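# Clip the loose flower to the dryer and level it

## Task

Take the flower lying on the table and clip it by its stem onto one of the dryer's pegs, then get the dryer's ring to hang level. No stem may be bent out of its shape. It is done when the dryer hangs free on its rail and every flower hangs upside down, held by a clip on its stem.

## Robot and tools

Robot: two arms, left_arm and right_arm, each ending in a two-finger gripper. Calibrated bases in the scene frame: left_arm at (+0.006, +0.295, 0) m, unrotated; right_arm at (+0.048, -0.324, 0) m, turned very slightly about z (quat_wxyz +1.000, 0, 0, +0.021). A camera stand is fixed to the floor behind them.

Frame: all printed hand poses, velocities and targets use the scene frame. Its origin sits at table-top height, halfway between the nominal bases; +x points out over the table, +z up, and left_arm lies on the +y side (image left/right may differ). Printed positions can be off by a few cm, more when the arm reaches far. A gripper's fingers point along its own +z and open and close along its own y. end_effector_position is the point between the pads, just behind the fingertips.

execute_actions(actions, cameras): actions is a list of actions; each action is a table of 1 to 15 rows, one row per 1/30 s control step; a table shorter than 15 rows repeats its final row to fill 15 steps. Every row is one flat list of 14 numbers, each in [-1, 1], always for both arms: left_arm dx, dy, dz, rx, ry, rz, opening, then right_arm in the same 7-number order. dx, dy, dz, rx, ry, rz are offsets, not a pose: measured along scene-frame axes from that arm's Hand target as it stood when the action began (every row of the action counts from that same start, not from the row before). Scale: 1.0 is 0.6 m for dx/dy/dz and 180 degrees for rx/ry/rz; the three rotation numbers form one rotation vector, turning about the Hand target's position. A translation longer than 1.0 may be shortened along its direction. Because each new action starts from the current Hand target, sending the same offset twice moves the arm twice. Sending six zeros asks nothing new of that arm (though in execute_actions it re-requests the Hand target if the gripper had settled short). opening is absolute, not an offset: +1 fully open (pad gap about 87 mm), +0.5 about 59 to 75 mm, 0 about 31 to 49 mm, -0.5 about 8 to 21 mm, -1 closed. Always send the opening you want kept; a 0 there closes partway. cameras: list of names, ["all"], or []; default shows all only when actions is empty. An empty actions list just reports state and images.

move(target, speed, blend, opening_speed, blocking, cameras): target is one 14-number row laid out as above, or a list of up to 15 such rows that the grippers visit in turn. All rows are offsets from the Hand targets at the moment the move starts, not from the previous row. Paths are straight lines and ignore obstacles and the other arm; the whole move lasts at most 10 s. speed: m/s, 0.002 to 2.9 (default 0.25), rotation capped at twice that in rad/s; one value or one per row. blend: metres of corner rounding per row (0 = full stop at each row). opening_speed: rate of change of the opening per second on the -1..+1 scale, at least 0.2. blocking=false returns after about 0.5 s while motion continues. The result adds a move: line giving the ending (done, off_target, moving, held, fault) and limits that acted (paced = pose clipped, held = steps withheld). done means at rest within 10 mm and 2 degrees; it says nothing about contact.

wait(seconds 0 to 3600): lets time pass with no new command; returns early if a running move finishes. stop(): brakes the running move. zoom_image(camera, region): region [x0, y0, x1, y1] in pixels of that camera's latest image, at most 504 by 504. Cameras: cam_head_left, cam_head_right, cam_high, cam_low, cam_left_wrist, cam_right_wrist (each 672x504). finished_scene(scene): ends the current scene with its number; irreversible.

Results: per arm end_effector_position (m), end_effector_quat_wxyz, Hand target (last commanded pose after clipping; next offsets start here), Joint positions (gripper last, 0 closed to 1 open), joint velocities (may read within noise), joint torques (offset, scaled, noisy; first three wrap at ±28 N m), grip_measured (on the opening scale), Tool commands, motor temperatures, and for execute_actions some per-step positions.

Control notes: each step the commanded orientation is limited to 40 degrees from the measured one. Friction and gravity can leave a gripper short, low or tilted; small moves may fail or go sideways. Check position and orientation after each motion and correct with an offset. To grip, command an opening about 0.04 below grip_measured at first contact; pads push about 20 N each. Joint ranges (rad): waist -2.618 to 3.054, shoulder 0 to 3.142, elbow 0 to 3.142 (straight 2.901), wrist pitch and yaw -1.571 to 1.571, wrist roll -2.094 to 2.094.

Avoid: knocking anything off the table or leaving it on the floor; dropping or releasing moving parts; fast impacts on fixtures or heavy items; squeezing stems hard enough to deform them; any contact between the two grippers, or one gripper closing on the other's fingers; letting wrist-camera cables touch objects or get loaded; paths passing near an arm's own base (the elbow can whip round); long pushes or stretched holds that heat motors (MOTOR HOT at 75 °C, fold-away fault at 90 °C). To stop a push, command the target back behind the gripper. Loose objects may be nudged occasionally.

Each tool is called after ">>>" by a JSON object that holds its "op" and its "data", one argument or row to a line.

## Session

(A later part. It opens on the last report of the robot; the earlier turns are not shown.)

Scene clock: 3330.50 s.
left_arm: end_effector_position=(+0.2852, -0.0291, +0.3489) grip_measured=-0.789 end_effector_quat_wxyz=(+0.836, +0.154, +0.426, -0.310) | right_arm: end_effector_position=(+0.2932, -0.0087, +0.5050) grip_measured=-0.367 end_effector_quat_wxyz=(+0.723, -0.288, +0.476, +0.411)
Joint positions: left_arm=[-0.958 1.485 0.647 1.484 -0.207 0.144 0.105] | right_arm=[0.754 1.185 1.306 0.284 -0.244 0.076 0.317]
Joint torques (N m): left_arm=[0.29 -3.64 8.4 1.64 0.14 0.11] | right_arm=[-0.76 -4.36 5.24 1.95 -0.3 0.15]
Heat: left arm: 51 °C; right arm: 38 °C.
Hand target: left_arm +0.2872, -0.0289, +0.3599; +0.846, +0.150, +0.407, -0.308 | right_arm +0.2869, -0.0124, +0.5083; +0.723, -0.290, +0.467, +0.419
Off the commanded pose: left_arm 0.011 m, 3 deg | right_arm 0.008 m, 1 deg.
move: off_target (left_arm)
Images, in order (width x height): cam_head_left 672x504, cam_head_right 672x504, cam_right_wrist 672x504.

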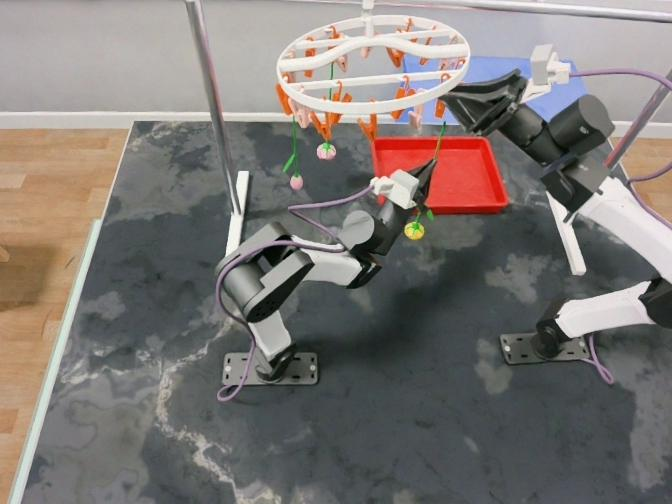

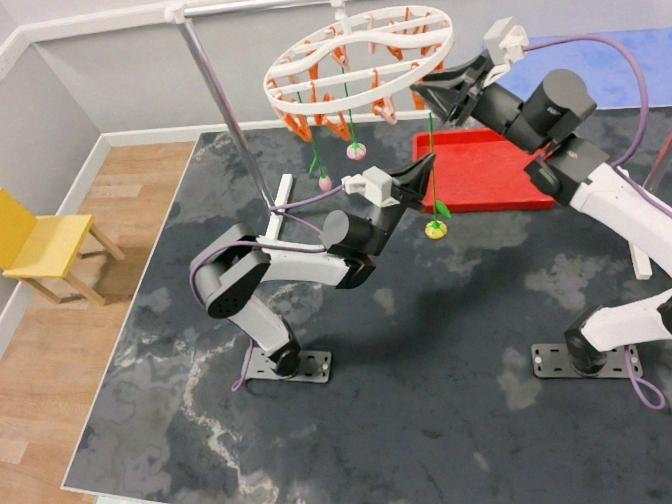

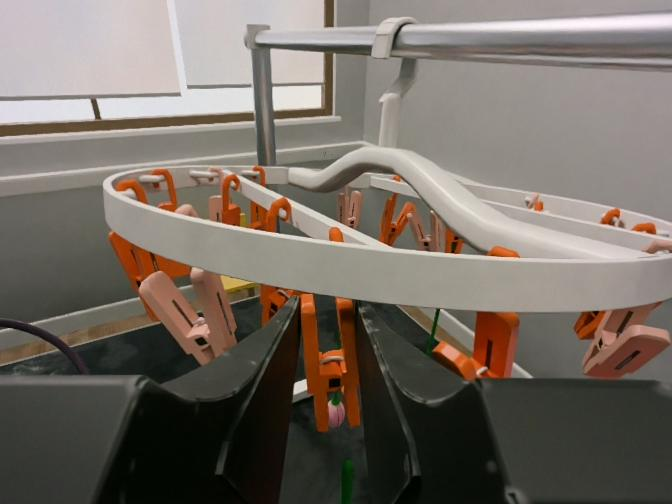

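>>> {"op": "execute_actions", "data": {
  "actions": [],
  "cameras": ["cam_right_wrist", "cam_head_left", "cam_head_right"]
}}

>>> {"op": "zoom_image", "data": {
  "camera": "cam_right_wrist",
  "region": [230, 260, 470, 500]
}}

Scene clock: 3353.80 s.
left_arm: end_effector_position=(+0.2852, -0.0291, +0.3489) grip_measured=-0.789 end_effector_quat_wxyz=(+0.836, +0.154, +0.426, -0.310) | right_arm: end_effector_position=(+0.2932, -0.0087, +0.5050) grip_measured=-0.367 end_effector_quat_wxyz=(+0.723, -0.288, +0.476, +0.411)
Joint positions: left_arm=[-0.958 1.485 0.647 1.484 -0.206 0.145 0.105] | right_arm=[0.754 1.185 1.306 0.284 -0.244 0.076 0.317]
Joint velocities: within noise
Joint torques (N m): left_arm=[0.49 -3.58 8.32 1.61 0.2 0.09] | right_arm=[-0.75 -4.36 5.24 1.94 -0.3 0.15]
Motor temperatures (°C): left_arm=[25 30 53 39 25 27 24] | right_arm=[24 29 36 38 22 23 24]
Heat: left arm: 53 °C; right arm: 38 °C.
Hand target: left_arm +0.2872, -0.0289, +0.3600; +0.847, +0.150, +0.407, -0.308 | right_arm +0.2869, -0.0124, +0.5083; +0.723, -0.290, +0.467, +0.419
Tool commands: left_gripper/opening=-1.0 right_gripper/opening=-1.0
Off the commanded pose: left_arm 0.011 m, 3 deg | right_arm 0.008 m, 1 deg.
Images, in order (width x height): cam_head_left 672x504, cam_head_right 672x504, cam_right_wrist 672x504.

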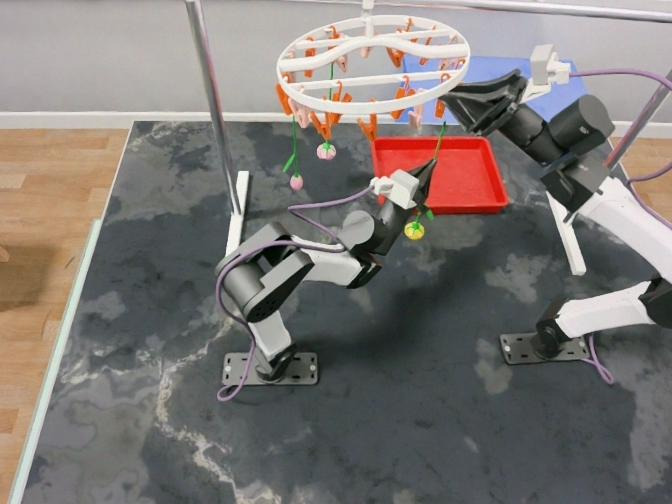

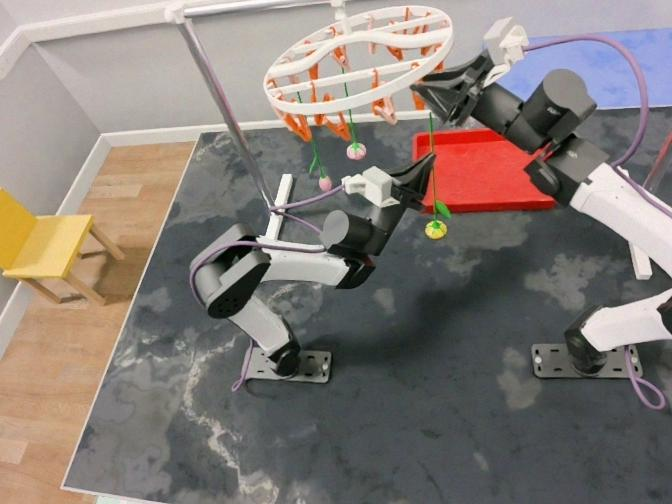

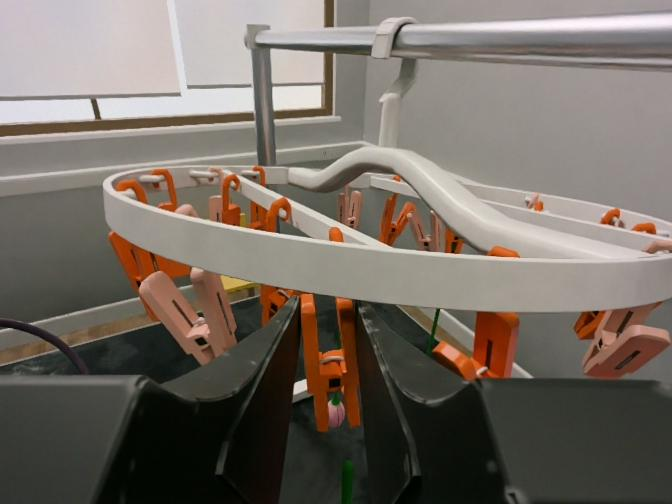

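Scaled by 2.100 from the camera's image (finer frame: 960x720).

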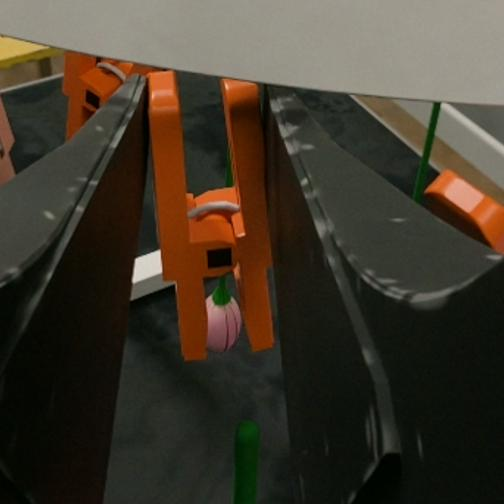

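>>> {"op": "move", "data": {
  "target": [-0.0055, 0.0035, 0.017, 0, 0, 0, -1, 0, 0, 0, 0, 0, 0, -1],
  "speed": 0.03,
  "cameras": ["cam_right_wrist"]
}}

>>> {"op": "zoom_image", "data": {
  "camera": "cam_right_wrist",
  "region": [230, 260, 470, 500]
}}

Scene clock: 3365.87 s.
left_arm: end_effector_position=(+0.2867, -0.0310, +0.3495) grip_measured=-0.789 end_effector_quat_wxyz=(+0.835, +0.157, +0.429, -0.308) | right_arm: end_effector_position=(+0.2932, -0.0087, +0.5050) grip_measured=-0.367 end_effector_quat_wxyz=(+0.723, -0.288, +0.476, +0.411)
Joint positions: left_arm=[-0.958 1.485 0.658 1.465 -0.206 0.148 0.105] | right_arm=[0.754 1.185 1.306 0.284 -0.244 0.076 0.317]
Joint torques (N m): left_arm=[-0.01 -6.65 8.27 1.33 0.13 0.16] | right_arm=[-0.75 -4.36 5.24 1.95 -0.3 0.15]
Heat: left arm: 54 °C; right arm: 38 °C.
Hand target: left_arm +0.2839, -0.0268, +0.3702; +0.847, +0.150, +0.407, -0.308 | right_arm +0.2869, -0.0124, +0.5083; +0.723, -0.290, +0.467, +0.419
Off the commanded pose: left_arm 0.021 m, 3 deg | right_arm 0.008 m, 1 deg.
move: off_target (left_arm)

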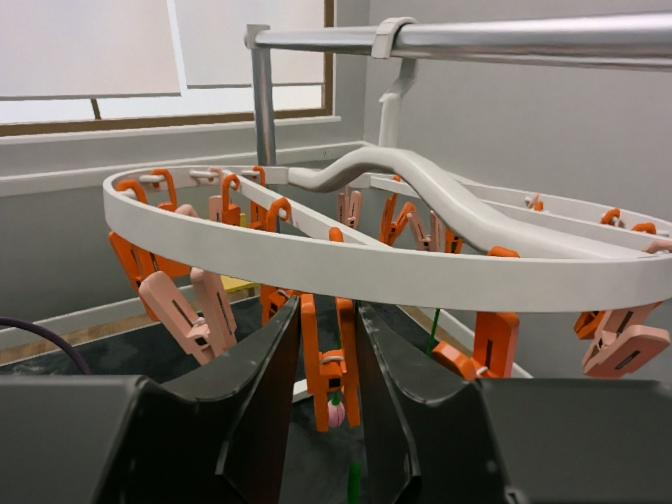

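Scaled by 2.100 from the camera's image (finer frame: 960x720).

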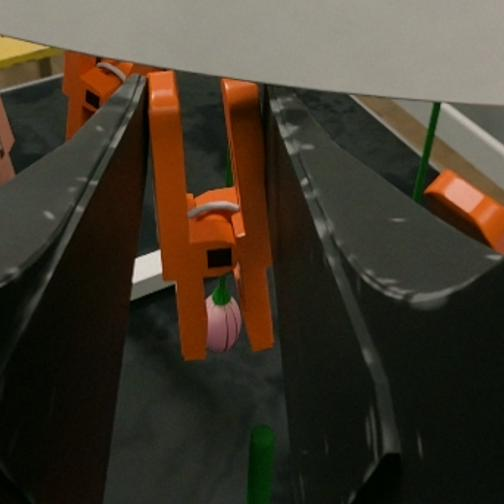

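>>> {"op": "move", "data": {
  "target": [
    [0, 0, -0.05, 0, 0, 0, -1, 0, 0, 0, 0, 0, 0, -1],
    [0, 0, 0.003, 0, 0, 0, -1, 0, 0, 0, 0, 0, 0, -1]
  ],
  "speed": 0.05,
  "cameras": ["cam_right_wrist"]
}}

>>> {"op": "zoom_image", "data": {
  "camera": "cam_right_wrist",
  "region": [230, 260, 470, 500]
}}

Scene clock: 3379.40 s.
left_arm: end_effector_position=(+0.2862, -0.0304, +0.3529) grip_measured=-0.789 end_effector_quat_wxyz=(+0.836, +0.155, +0.427, -0.308) | right_arm: end_effector_position=(+0.2932, -0.0087, +0.5050) grip_measured=-0.367 end_effector_quat_wxyz=(+0.723, -0.288, +0.476, +0.411)
Joint positions: left_arm=[-0.958 1.478 0.663 1.458 -0.206 0.148 0.105] | right_arm=[0.754 1.185 1.306 0.284 -0.244 0.076 0.317]
Joint torques (N m): left_arm=[0.03 -6.39 8.29 1.29 0.1 0.15] | right_arm=[-0.75 -4.36 5.24 1.94 -0.3 0.15]
Heat: left arm: 54 °C; right arm: 38 °C.
Hand target: left_arm +0.2839, -0.0268, +0.3721; +0.847, +0.150, +0.407, -0.308 | right_arm +0.2869, -0.0124, +0.5083; +0.723, -0.290, +0.467, +0.419
Off the commanded pose: left_arm 0.020 m, 3 deg | right_arm 0.008 m, 1 deg.
move: off_target (left_arm)

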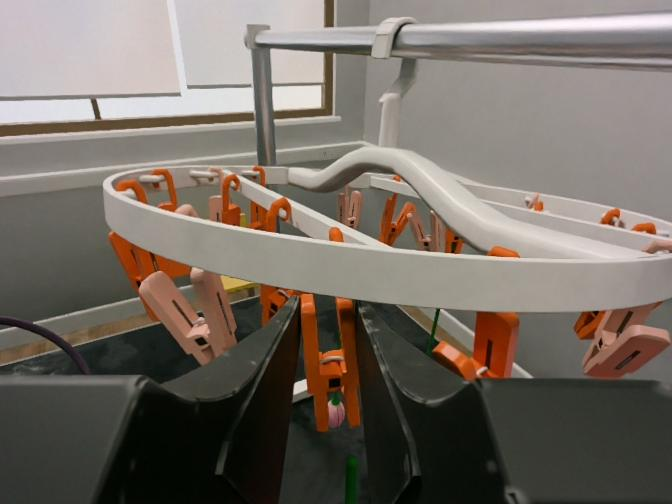

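Scaled by 2.100 from the camera's image (finer frame: 960x720).

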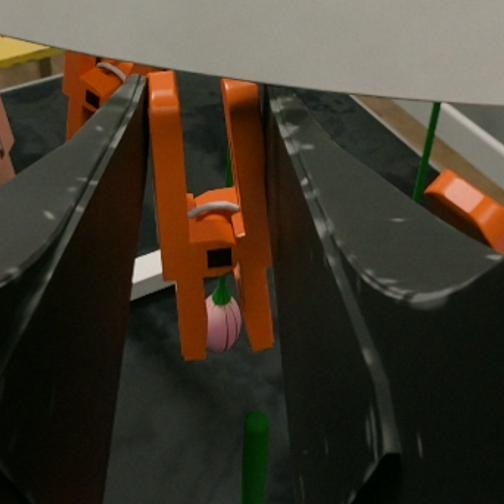

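>>> {"op": "move", "data": {
  "target": [-0.0078, 0.0043, 0.015, 0, 0, 0, -1, 0, 0, 0, 0, 0, 0, -1],
  "speed": 0.04,
  "cameras": ["cam_right_wrist"]
}}

>>> {"op": "zoom_image", "data": {
  "camera": "cam_right_wrist",
  "region": [230, 260, 470, 500]
}}

Scene clock: 3398.40 s.
left_arm: end_effector_position=(+0.2829, -0.0267, +0.3634) grip_measured=-0.789 end_effector_quat_wxyz=(+0.838, +0.155, +0.424, -0.308) | right_arm: end_effector_position=(+0.2932, -0.0087, +0.5050) grip_measured=-0.367 end_effector_quat_wxyz=(+0.723, -0.288, +0.476, +0.411)
Joint positions: left_arm=[-0.96 1.439 0.67 1.42 -0.206 0.153 0.105] | right_arm=[0.754 1.185 1.306 0.284 -0.244 0.076 0.317]
Joint torques (N m): left_arm=[-0.55 -6.49 8.53 1.23 0.05 0.19] | right_arm=[-0.75 -4.36 5.24 1.95 -0.3 0.15]
Heat: left arm: 54 °C; right arm: 38 °C.
Hand target: left_arm +0.2792, -0.0242, +0.3811; +0.847, +0.150, +0.407, -0.308 | right_arm +0.2869, -0.0124, +0.5083; +0.723, -0.290, +0.467, +0.419
Off the commanded pose: left_arm 0.018 m, 2 deg | right_arm 0.008 m, 1 deg.
move: off_target (left_arm)

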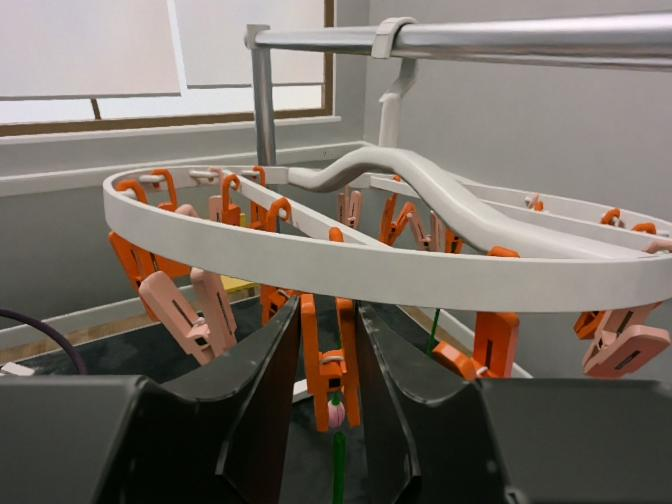

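Scaled by 2.100 from the camera's image (finer frame: 960x720).

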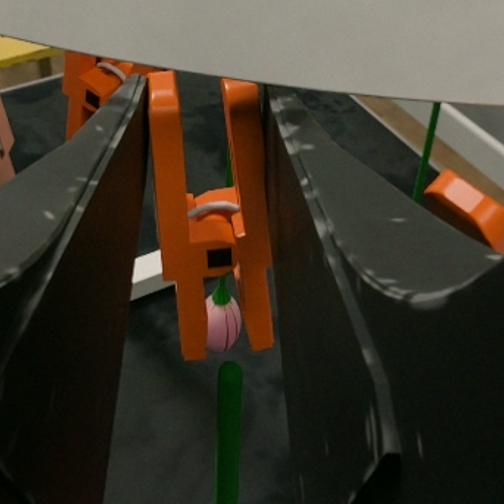

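>>> {"op": "execute_actions", "data": {
  "actions": [],
  "cameras": ["cam_head_left", "cam_head_right", "cam_low"]
}}

>>> {"op": "zoom_image", "data": {
  "camera": "cam_head_left",
  "region": [400, 70, 500, 145]
}}

>>> {"op": "zoom_image", "data": {
  "camera": "cam_head_right",
  "region": [390, 60, 490, 135]
}}

>>> {"op": "zoom_image", "data": {
  "camera": "cam_low",
  "region": [200, 150, 500, 375]
}}

Scene clock: 3416.93 s.
left_arm: end_effector_position=(+0.2829, -0.0267, +0.3634) grip_measured=-0.789 end_effector_quat_wxyz=(+0.838, +0.155, +0.424, -0.308) | right_arm: end_effector_position=(+0.2932, -0.0087, +0.5050) grip_measured=-0.367 end_effector_quat_wxyz=(+0.723, -0.288, +0.476, +0.411)
Joint positions: left_arm=[-0.96 1.439 0.67 1.42 -0.206 0.153 0.105] | right_arm=[0.754 1.185 1.306 0.284 -0.244 0.076 0.317]
Joint velocities: within noise
Joint torques (N m): left_arm=[-0.47 -6.6 8.59 1.26 0.05 0.11] | right_arm=[-0.76 -4.34 5.24 1.95 -0.3 0.15]
Motor temperatures (°C): left_arm=[25 33 53 37 25 27 24] | right_arm=[24 29 36 38 22 23 24]
Heat: left arm: 53 °C; right arm: 38 °C.
Hand target: left_arm +0.2792, -0.0242, +0.3810; +0.847, +0.150, +0.407, -0.308 | right_arm +0.2869, -0.0124, +0.5083; +0.723, -0.290, +0.467, +0.419
Tool commands: left_gripper/opening=-1.0 right_gripper/opening=-1.0
Off the commanded pose: left_arm 0.018 m, 2 deg | right_arm 0.008 m, 1 deg.
Images, in order (width x height): cam_head_left 672x504, cam_head_right 672x504, cam_low 672x504.

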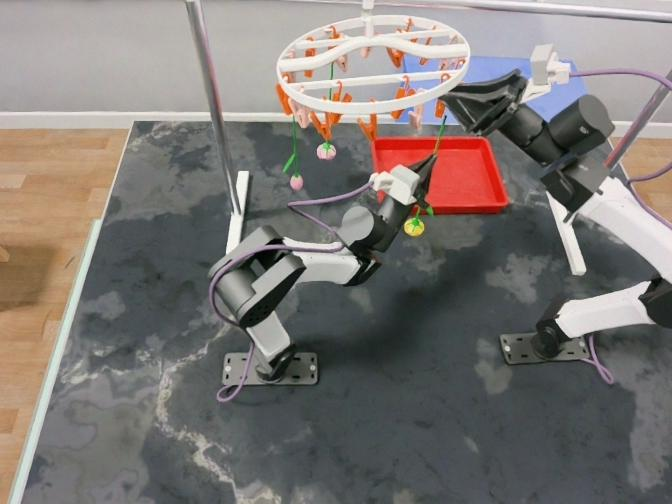

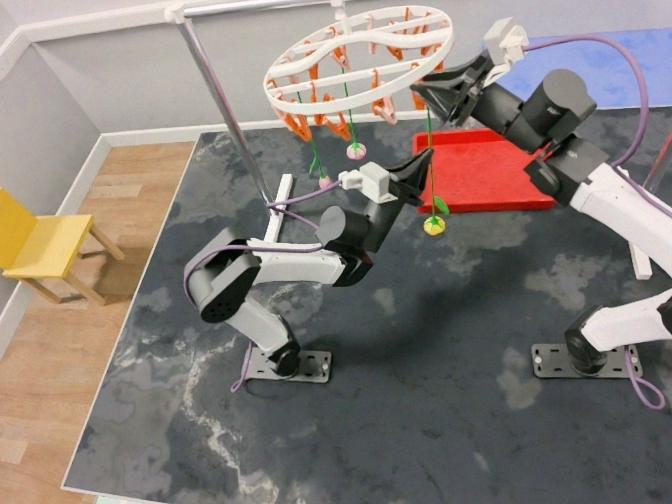

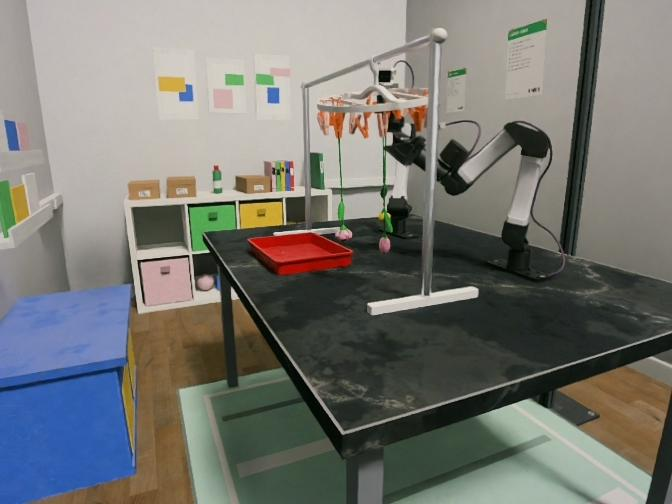

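Scaled by 5.040 from the camera's image (finer frame: 960x720).

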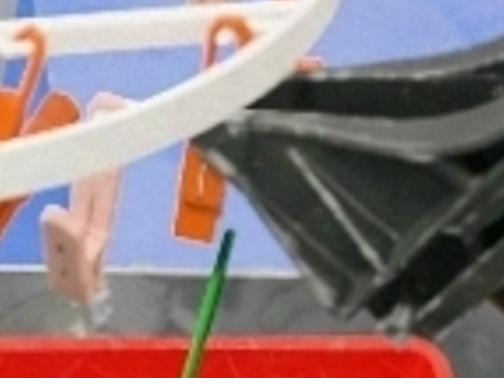

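Scaled by 5.040 from the camera's image (finer frame: 960x720).

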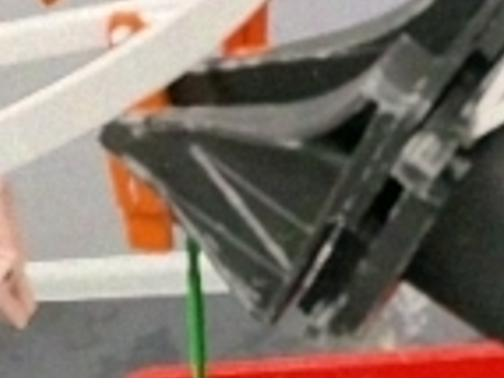

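Scaled by 1.680 from the camera's image (finer frame: 960x720).

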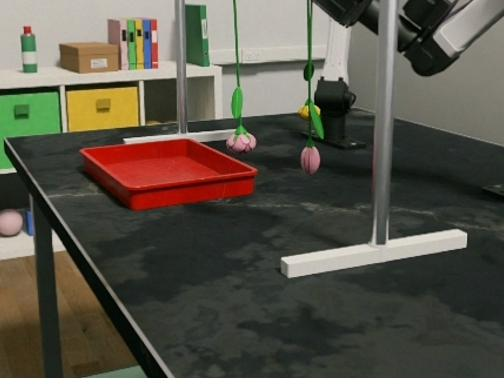

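>>> {"op": "move", "data": {
  "target": [
    [0, 0, -0.06, 0, 0, 0, -1, 0, 0, 0, 0, 0, 0, -1],
    [0.0098, 0.0173, -0.06, 0, 0, 0, -1, 0, 0, 0, 0, 0, 0, -1],
    [0.0098, 0.0173, -0.02, 0, 0, 0, -1, 0, 0, 0, 0, 0, 0, -1]
  ],
  "speed": 0.04,
  "blend": [0.005, 0.005, 0],
  "cameras": ["cam_right_wrist", "cam_head_left", "cam_head_right"]
}}

>>> {"op": "zoom_image", "data": {
  "camera": "cam_right_wrist",
  "region": [230, 260, 470, 500]
}}

>>> {"op": "zoom_image", "data": {
  "camera": "cam_head_left",
  "region": [410, 80, 470, 140]
}}

>>> {"op": "zoom_image", "data": {
  "camera": "cam_head_right",
  "region": [400, 75, 460, 135]
}}

Scene clock: 3488.17 s.
left_arm: end_effector_position=(+0.2875, -0.0172, +0.3498) grip_measured=-0.789 end_effector_quat_wxyz=(+0.839, +0.160, +0.426, -0.299) | right_arm: end_effector_position=(+0.2932, -0.0087, +0.5049) grip_measured=-0.367 end_effector_quat_wxyz=(+0.722, -0.288, +0.476, +0.411)
Joint positions: left_arm=[-0.928 1.444 0.621 1.462 -0.184 0.151 0.105] | right_arm=[0.754 1.185 1.306 0.284 -0.244 0.076 0.317]
Joint torques (N m): left_arm=[0.31 -6.53 8.31 1.31 0.2 -0.04] | right_arm=[-0.75 -4.34 5.24 1.95 -0.29 0.14]
Heat: left arm: 53 °C; right arm: 39 °C.
Hand target: left_arm +0.2851, -0.0138, +0.3689; +0.847, +0.150, +0.407, -0.308 | right_arm +0.2870, -0.0124, +0.5083; +0.723, -0.290, +0.467, +0.418
Off the commanded pose: left_arm 0.020 m, 3 deg | right_arm 0.008 m, 1 deg.
move: off_target (left_arm)
Images, in order (width x height): cam_head_left 672x504, cam_head_right 672x504, cam_right_wrist 672x504.

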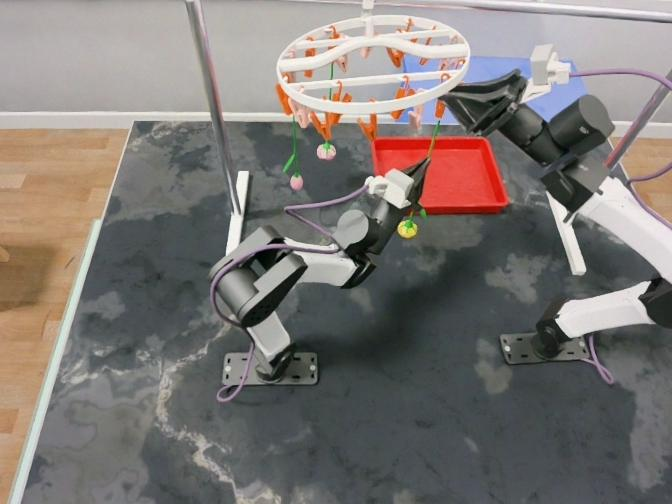

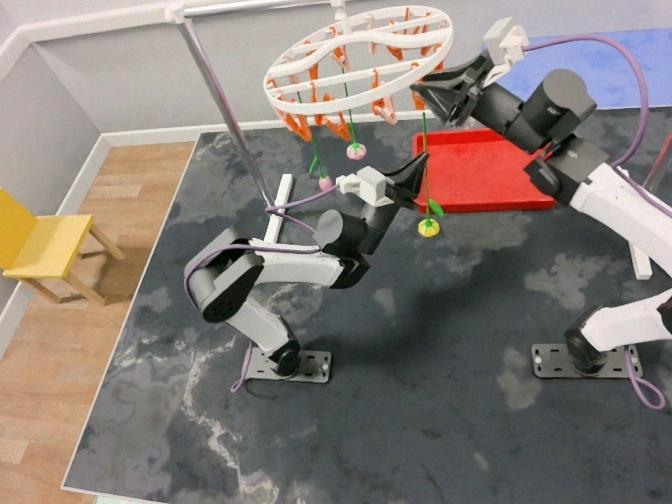

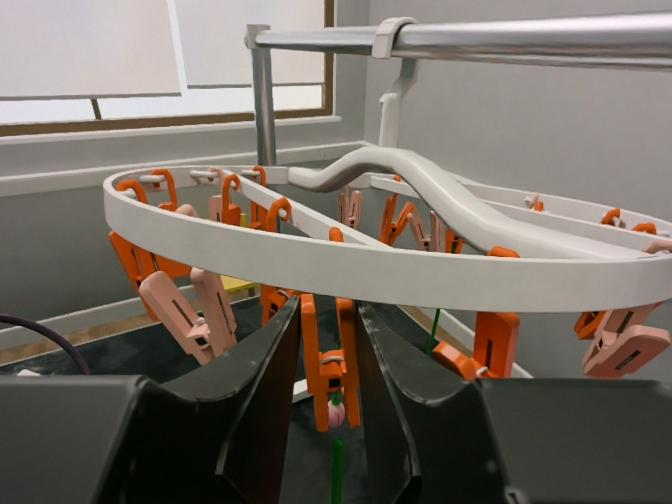

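Scaled by 2.100 from the camera's image (finer frame: 960x720).

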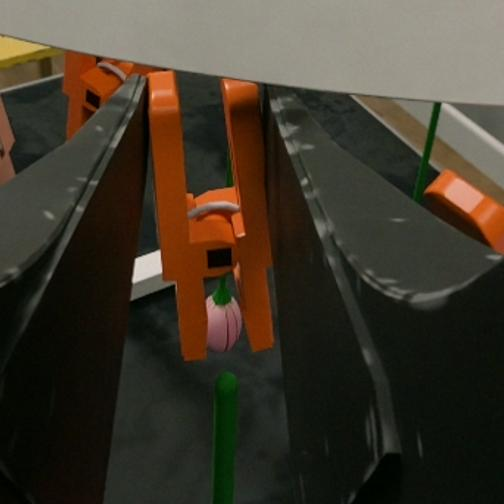

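Scaled by 8.400 from the camera's image (finer frame: 960x720).

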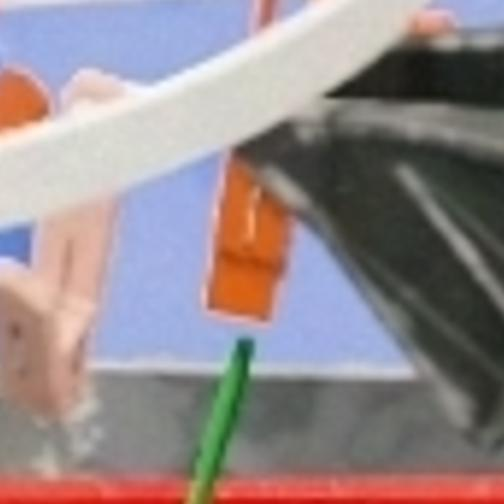

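Scaled by 8.400 from the camera's image (finer frame: 960x720).

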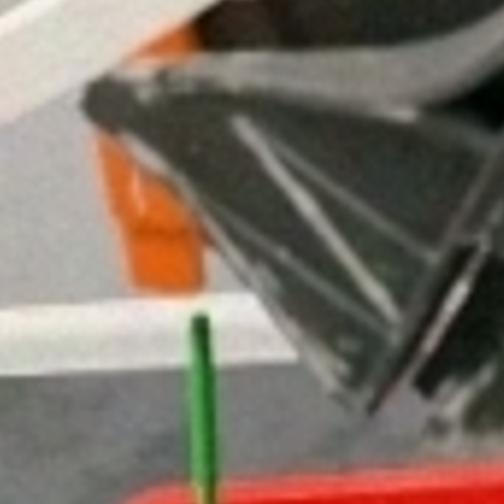

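>>> {"op": "move", "data": {
  "target": [0.0008, -0.0004, 0.0167, 0, 0, 0, -1, 0, 0, 0, 0, 0, 0, -1],
  "speed": 0.03,
  "cameras": ["cam_right_wrist", "cam_head_left"]
}}

>>> {"op": "zoom_image", "data": {
  "camera": "cam_right_wrist",
  "region": [230, 260, 470, 500]
}}

>>> {"op": "zoom_image", "data": {
  "camera": "cam_head_left",
  "region": [410, 80, 470, 140]
}}

Scene clock: 3507.53 s.
left_arm: end_effector_position=(+0.2874, -0.0173, +0.3613) grip_measured=-0.789 end_effector_quat_wxyz=(+0.840, +0.158, +0.423, -0.300) | right_arm: end_effector_position=(+0.2932, -0.0087, +0.5049) grip_measured=-0.367 end_effector_quat_wxyz=(+0.722, -0.288, +0.476, +0.411)
Joint positions: left_arm=[-0.928 1.422 0.649 1.42 -0.184 0.15 0.105] | right_arm=[0.754 1.185 1.306 0.284 -0.244 0.076 0.317]
Joint torques (N m): left_arm=[0.44 -6.2 8.54 1.22 0.2 -0.09] | right_arm=[-0.75 -4.36 5.24 1.94 -0.29 0.14]
Heat: left arm: 52 °C; right arm: 39 °C.
Hand target: left_arm +0.2856, -0.0141, +0.3789; +0.846, +0.150, +0.407, -0.308 | right_arm +0.2870, -0.0124, +0.5083; +0.723, -0.290, +0.467, +0.418
Off the commanded pose: left_arm 0.018 m, 2 deg | right_arm 0.008 m, 1 deg.
move: off_target (left_arm)
Images, in order (width x height): cam_head_left 672x504, cam_right_wrist 672x504.

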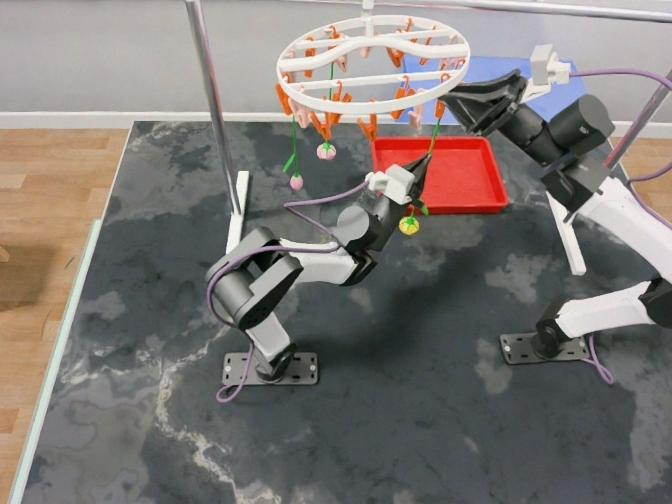

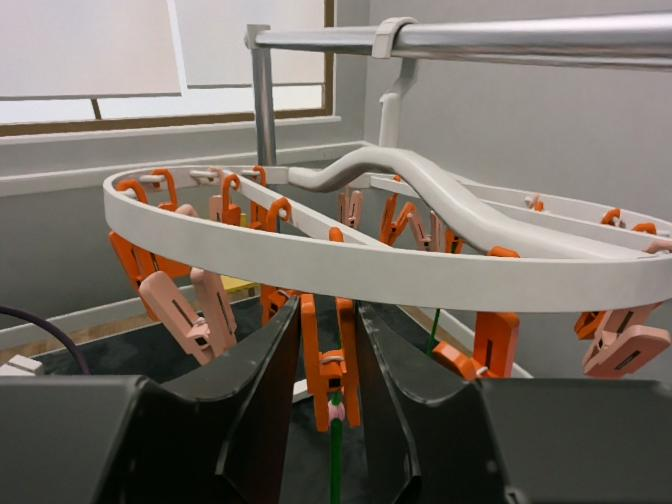

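Scaled by 2.100 from the camera's image (finer frame: 960x720).

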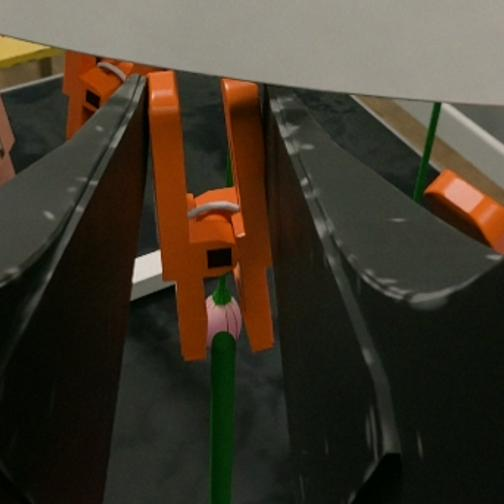

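Scaled by 8.400 from the camera's image (finer frame: 960x720).

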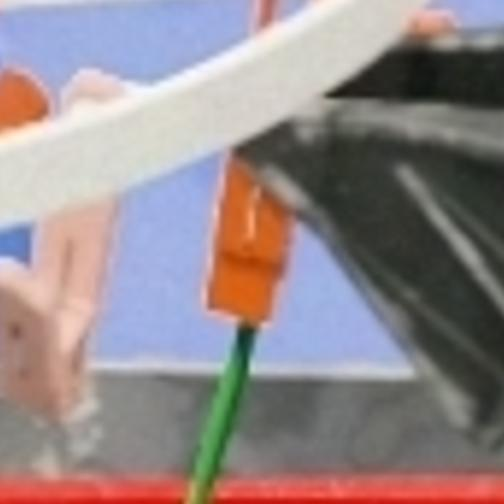

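>>> {"op": "move", "data": {
  "target": [0.0008, 0, 0.014, 0, 0, 0, -1, 0, 0, 0, 0, 0, 0, -1],
  "speed": 0.03,
  "cameras": ["cam_right_wrist", "cam_head_right"]
}}

>>> {"op": "zoom_image", "data": {
  "camera": "cam_right_wrist",
  "region": [280, 280, 400, 400]
}}

>>> {"op": "zoom_image", "data": {
  "camera": "cam_right_wrist",
  "region": [280, 360, 400, 480]
}}

>>> {"op": "zoom_image", "data": {
  "camera": "cam_head_right",
  "region": [400, 75, 460, 135]
}}

Scene clock: 3515.27 s.
left_arm: end_effector_position=(+0.2883, -0.0173, +0.3697) grip_measured=-0.789 end_effector_quat_wxyz=(+0.840, +0.158, +0.423, -0.300) | right_arm: end_effector_position=(+0.2932, -0.0087, +0.5049) grip_measured=-0.367 end_effector_quat_wxyz=(+0.722, -0.288, +0.476, +0.411)
Joint positions: left_arm=[-0.926 1.405 0.673 1.379 -0.182 0.15 0.105] | right_arm=[0.754 1.185 1.306 0.284 -0.244 0.076 0.317]
Joint torques (N m): left_arm=[0.43 -6.38 8.57 1.24 0.15 -0.1] | right_arm=[-0.75 -4.36 5.24 1.95 -0.29 0.14]
Heat: left arm: 52 °C; right arm: 39 °C.
Hand target: left_arm +0.2860, -0.0141, +0.3874; +0.846, +0.150, +0.407, -0.308 | right_arm +0.2870, -0.0124, +0.5083; +0.723, -0.290, +0.467, +0.418
Off the commanded pose: left_arm 0.018 m, 2 deg | right_arm 0.008 m, 1 deg.
move: off_target (left_arm)
Images, in order (width x height): cam_head_right 672x504, cam_right_wrist 672x504.

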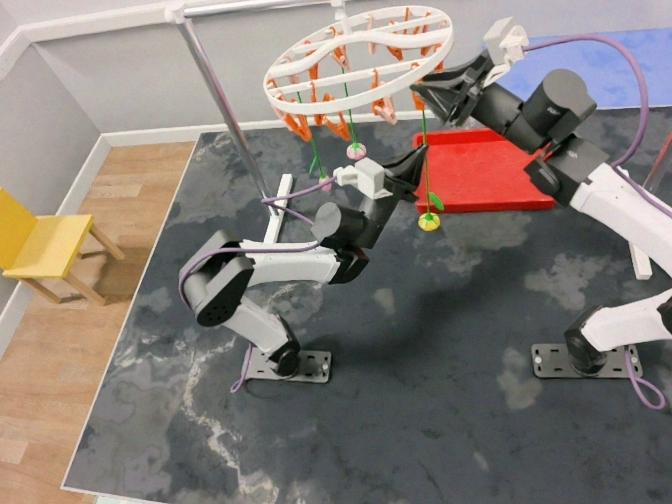

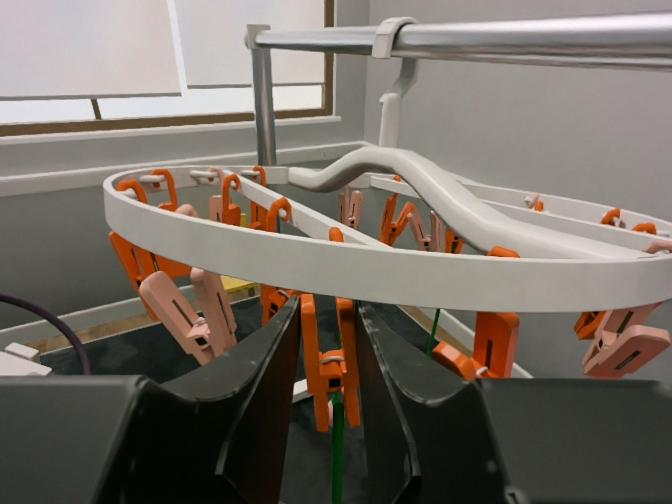

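Scaled by 4.200 from the camera's image (finer frame: 960x720).

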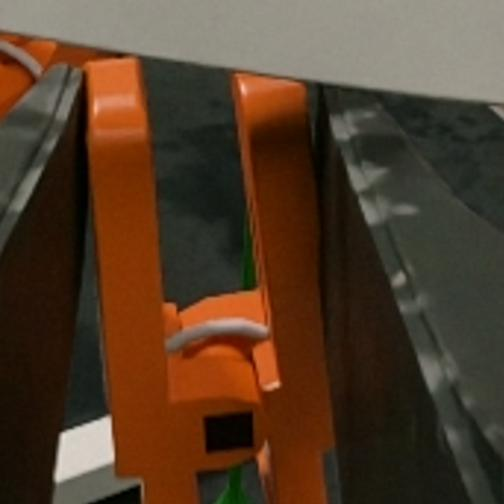

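Scaled by 4.200 from the camera's image (finer frame: 960x720).

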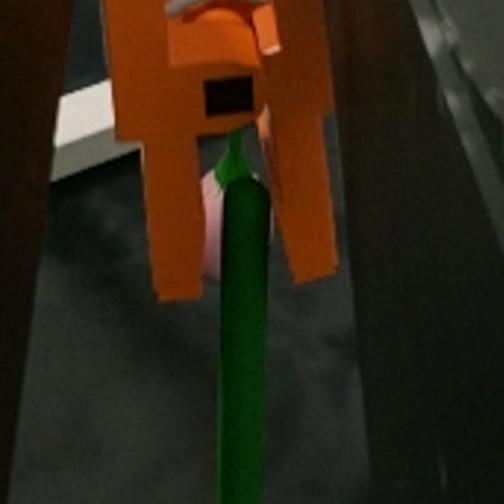

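Scaled by 8.400 from the camera's image (finer frame: 960x720).

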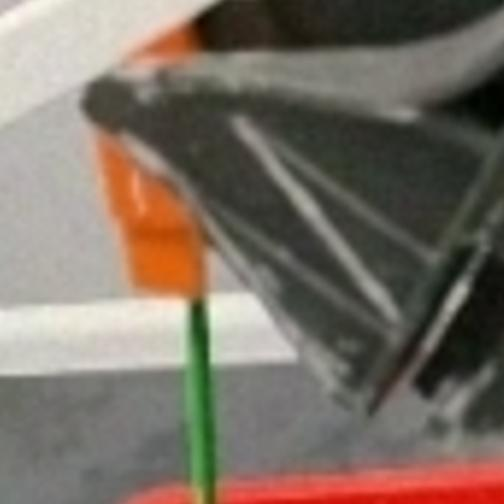

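>>> {"op": "move", "data": {
  "target": [0, 0, 0, 0, 0, 0, -1, 0, 0, 0, 0, 0, 0, -0.2],
  "opening_speed": 0.3,
  "cameras": ["cam_right_wrist", "cam_head_left", "cam_head_right"]
}}

>>> {"op": "zoom_image", "data": {
  "camera": "cam_right_wrist",
  "region": [230, 260, 470, 500]
}}

Scene clock: 3558.77 s.
left_arm: end_effector_position=(+0.2882, -0.0174, +0.3700) grip_measured=-0.789 end_effector_quat_wxyz=(+0.840, +0.158, +0.423, -0.300) | right_arm: end_effector_position=(+0.2912, -0.0094, +0.5064) grip_measured=-0.201 end_effector_quat_wxyz=(+0.723, -0.289, +0.473, +0.413)
Joint positions: left_arm=[-0.926 1.405 0.674 1.379 -0.182 0.15 0.105] | right_arm=[0.754 1.181 1.306 0.284 -0.249 0.078 0.4]
Joint torques (N m): left_arm=[0.34 -6.54 8.42 1.21 0.18 -0.09] | right_arm=[-0.76 -3.99 5.22 1.93 -0.23 0.13]
Heat: left arm: 53 °C; right arm: 39 °C.
Hand target: left_arm +0.2860, -0.0141, +0.3874; +0.847, +0.150, +0.407, -0.308 | right_arm +0.2869, -0.0124, +0.5083; +0.723, -0.290, +0.467, +0.419
Off the commanded pose: left_arm 0.018 m, 2 deg | right_arm 0.005 m, 1 deg.
move: done
Images, in order (width x height): cam_head_left 672x504, cam_head_right 672x504, cam_right_wrist 672x504.

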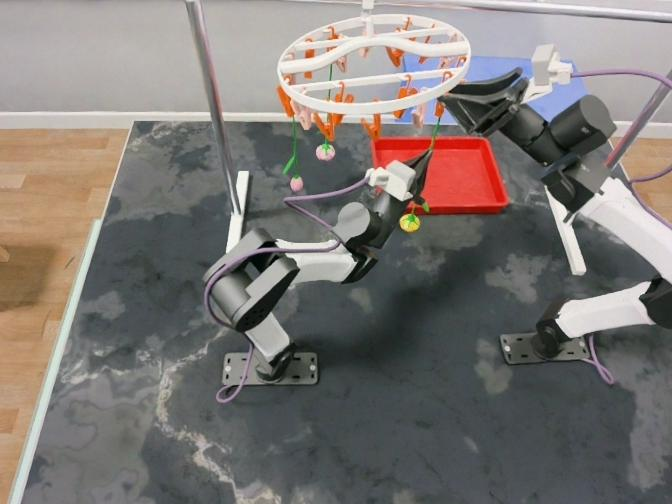

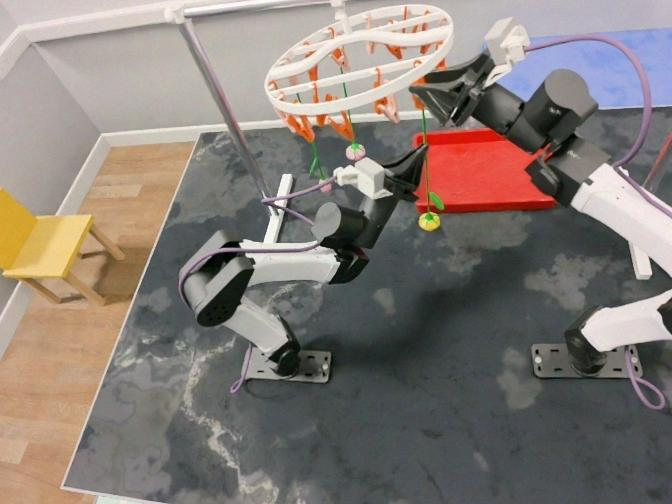

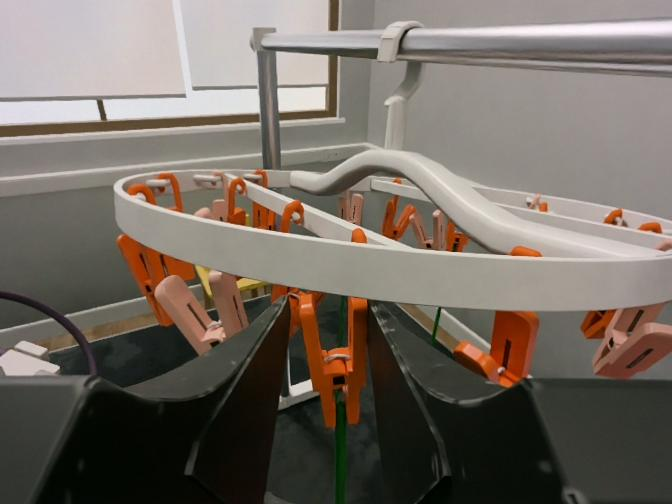

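Scaled by 2.100 from the camera's image (finer frame: 960x720).

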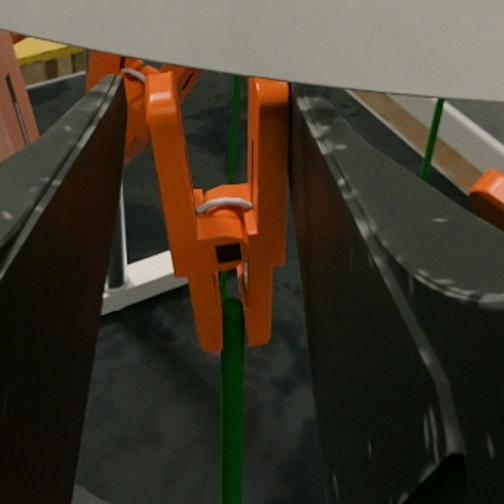

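>>> {"op": "move", "data": {
  "target": [0, 0, 0, 0, 0, 0, -1, 0, 0, 0, 0, 0, 0, 0.05],
  "opening_speed": 0.3,
  "cameras": ["cam_right_wrist"]
}}

>>> {"op": "zoom_image", "data": {
  "camera": "cam_right_wrist",
  "region": [230, 260, 470, 500]
}}

Scene clock: 3571.87 s.
left_arm: end_effector_position=(+0.2882, -0.0174, +0.3700) grip_measured=-0.789 end_effector_quat_wxyz=(+0.840, +0.158, +0.423, -0.300) | right_arm: end_effector_position=(+0.2912, -0.0094, +0.5064) grip_measured=+0.049 end_effector_quat_wxyz=(+0.723, -0.289, +0.473, +0.413)
Joint positions: left_arm=[-0.926 1.405 0.674 1.379 -0.182 0.15 0.105] | right_arm=[0.754 1.181 1.306 0.284 -0.249 0.078 0.525]
Joint torques (N m): left_arm=[0.24 -6.12 8.79 1.14 0.23 -0.11] | right_arm=[-0.76 -3.99 5.22 1.94 -0.23 0.13]
Heat: left arm: 54 °C; right arm: 39 °C.
Hand target: left_arm +0.2860, -0.0141, +0.3874; +0.847, +0.150, +0.407, -0.308 | right_arm +0.2869, -0.0124, +0.5083; +0.723, -0.290, +0.467, +0.419
Off the commanded pose: left_arm 0.018 m, 2 deg | right_arm 0.006 m, 1 deg.
move: done

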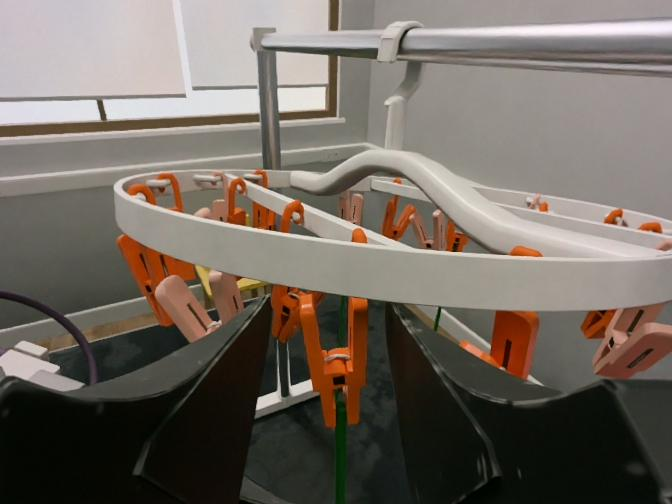

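Scaled by 2.100 from the camera's image (finer frame: 960x720).

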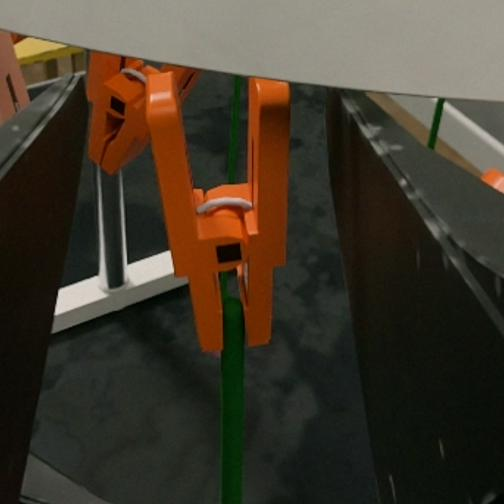

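>>> {"op": "move", "data": {
  "target": [0, 0, 0, 0, 0, 0, -1, -0.068, -0.122, -0.053, 0, 0, 0, 0.05],
  "speed": 0.06,
  "cameras": ["cam_right_wrist", "cam_head_left", "cam_head_right"]
}}

>>> {"op": "zoom_image", "data": {
  "camera": "cam_right_wrist",
  "region": [230, 220, 470, 460]
}}

Scene clock: 3585.10 s.
left_arm: end_effector_position=(+0.2882, -0.0174, +0.3700) grip_measured=-0.789 end_effector_quat_wxyz=(+0.840, +0.158, +0.423, -0.300) | right_arm: end_effector_position=(+0.2472, -0.0860, +0.4818) grip_measured=+0.050 end_effector_quat_wxyz=(+0.729, -0.287, +0.463, +0.415)
Joint positions: left_arm=[-0.926 1.405 0.674 1.379 -0.182 0.15 0.105] | right_arm=[0.595 0.843 1.033 0.266 -0.394 0.149 0.525]
Joint torques (N m): left_arm=[0.29 -6.46 8.69 1.25 0.19 -0.13] | right_arm=[-0.83 -0.91 5.05 1.66 -0.19 0.11]
Heat: left arm: 54 °C; right arm: 39 °C.
Hand target: left_arm +0.2860, -0.0141, +0.3874; +0.847, +0.150, +0.407, -0.308 | right_arm +0.2460, -0.0855, +0.4764; +0.723, -0.290, +0.467, +0.419
Off the commanded pose: left_arm 0.018 m, 2 deg | right_arm 0.005 m, 1 deg.
move: done
Images, in order (width x height): cam_head_left 672x504, cam_head_right 672x504, cam_right_wrist 672x504.

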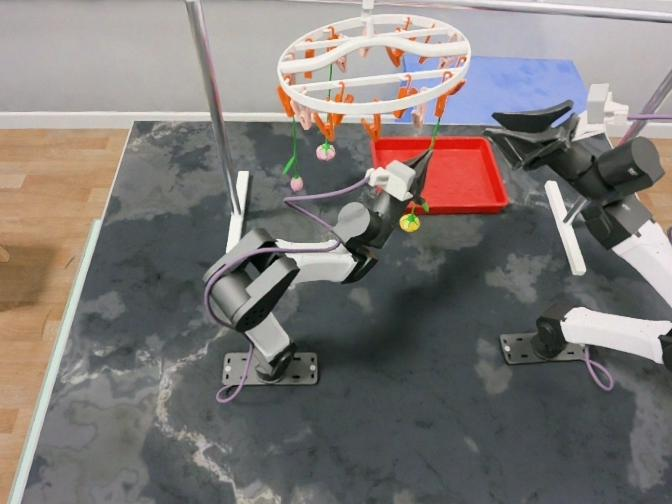

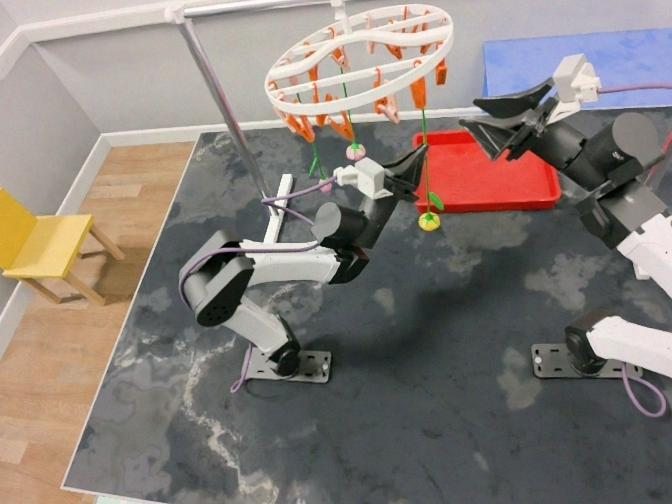

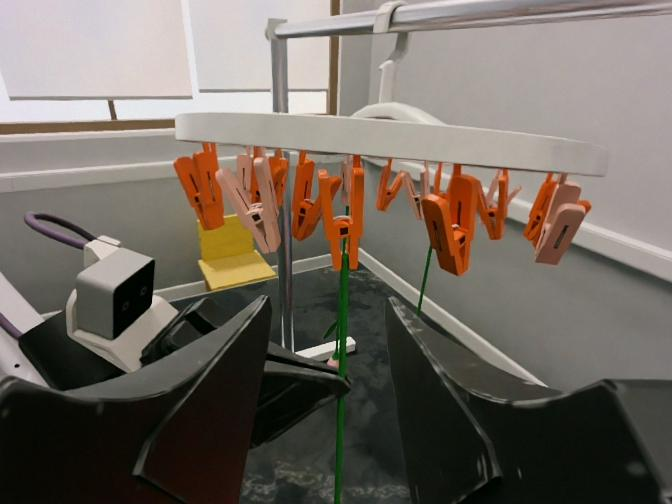

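Scaled by 2.100 from the camera's image (finer frame: 960x720).

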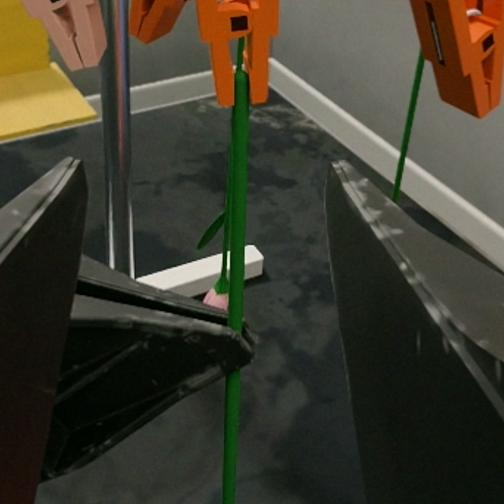

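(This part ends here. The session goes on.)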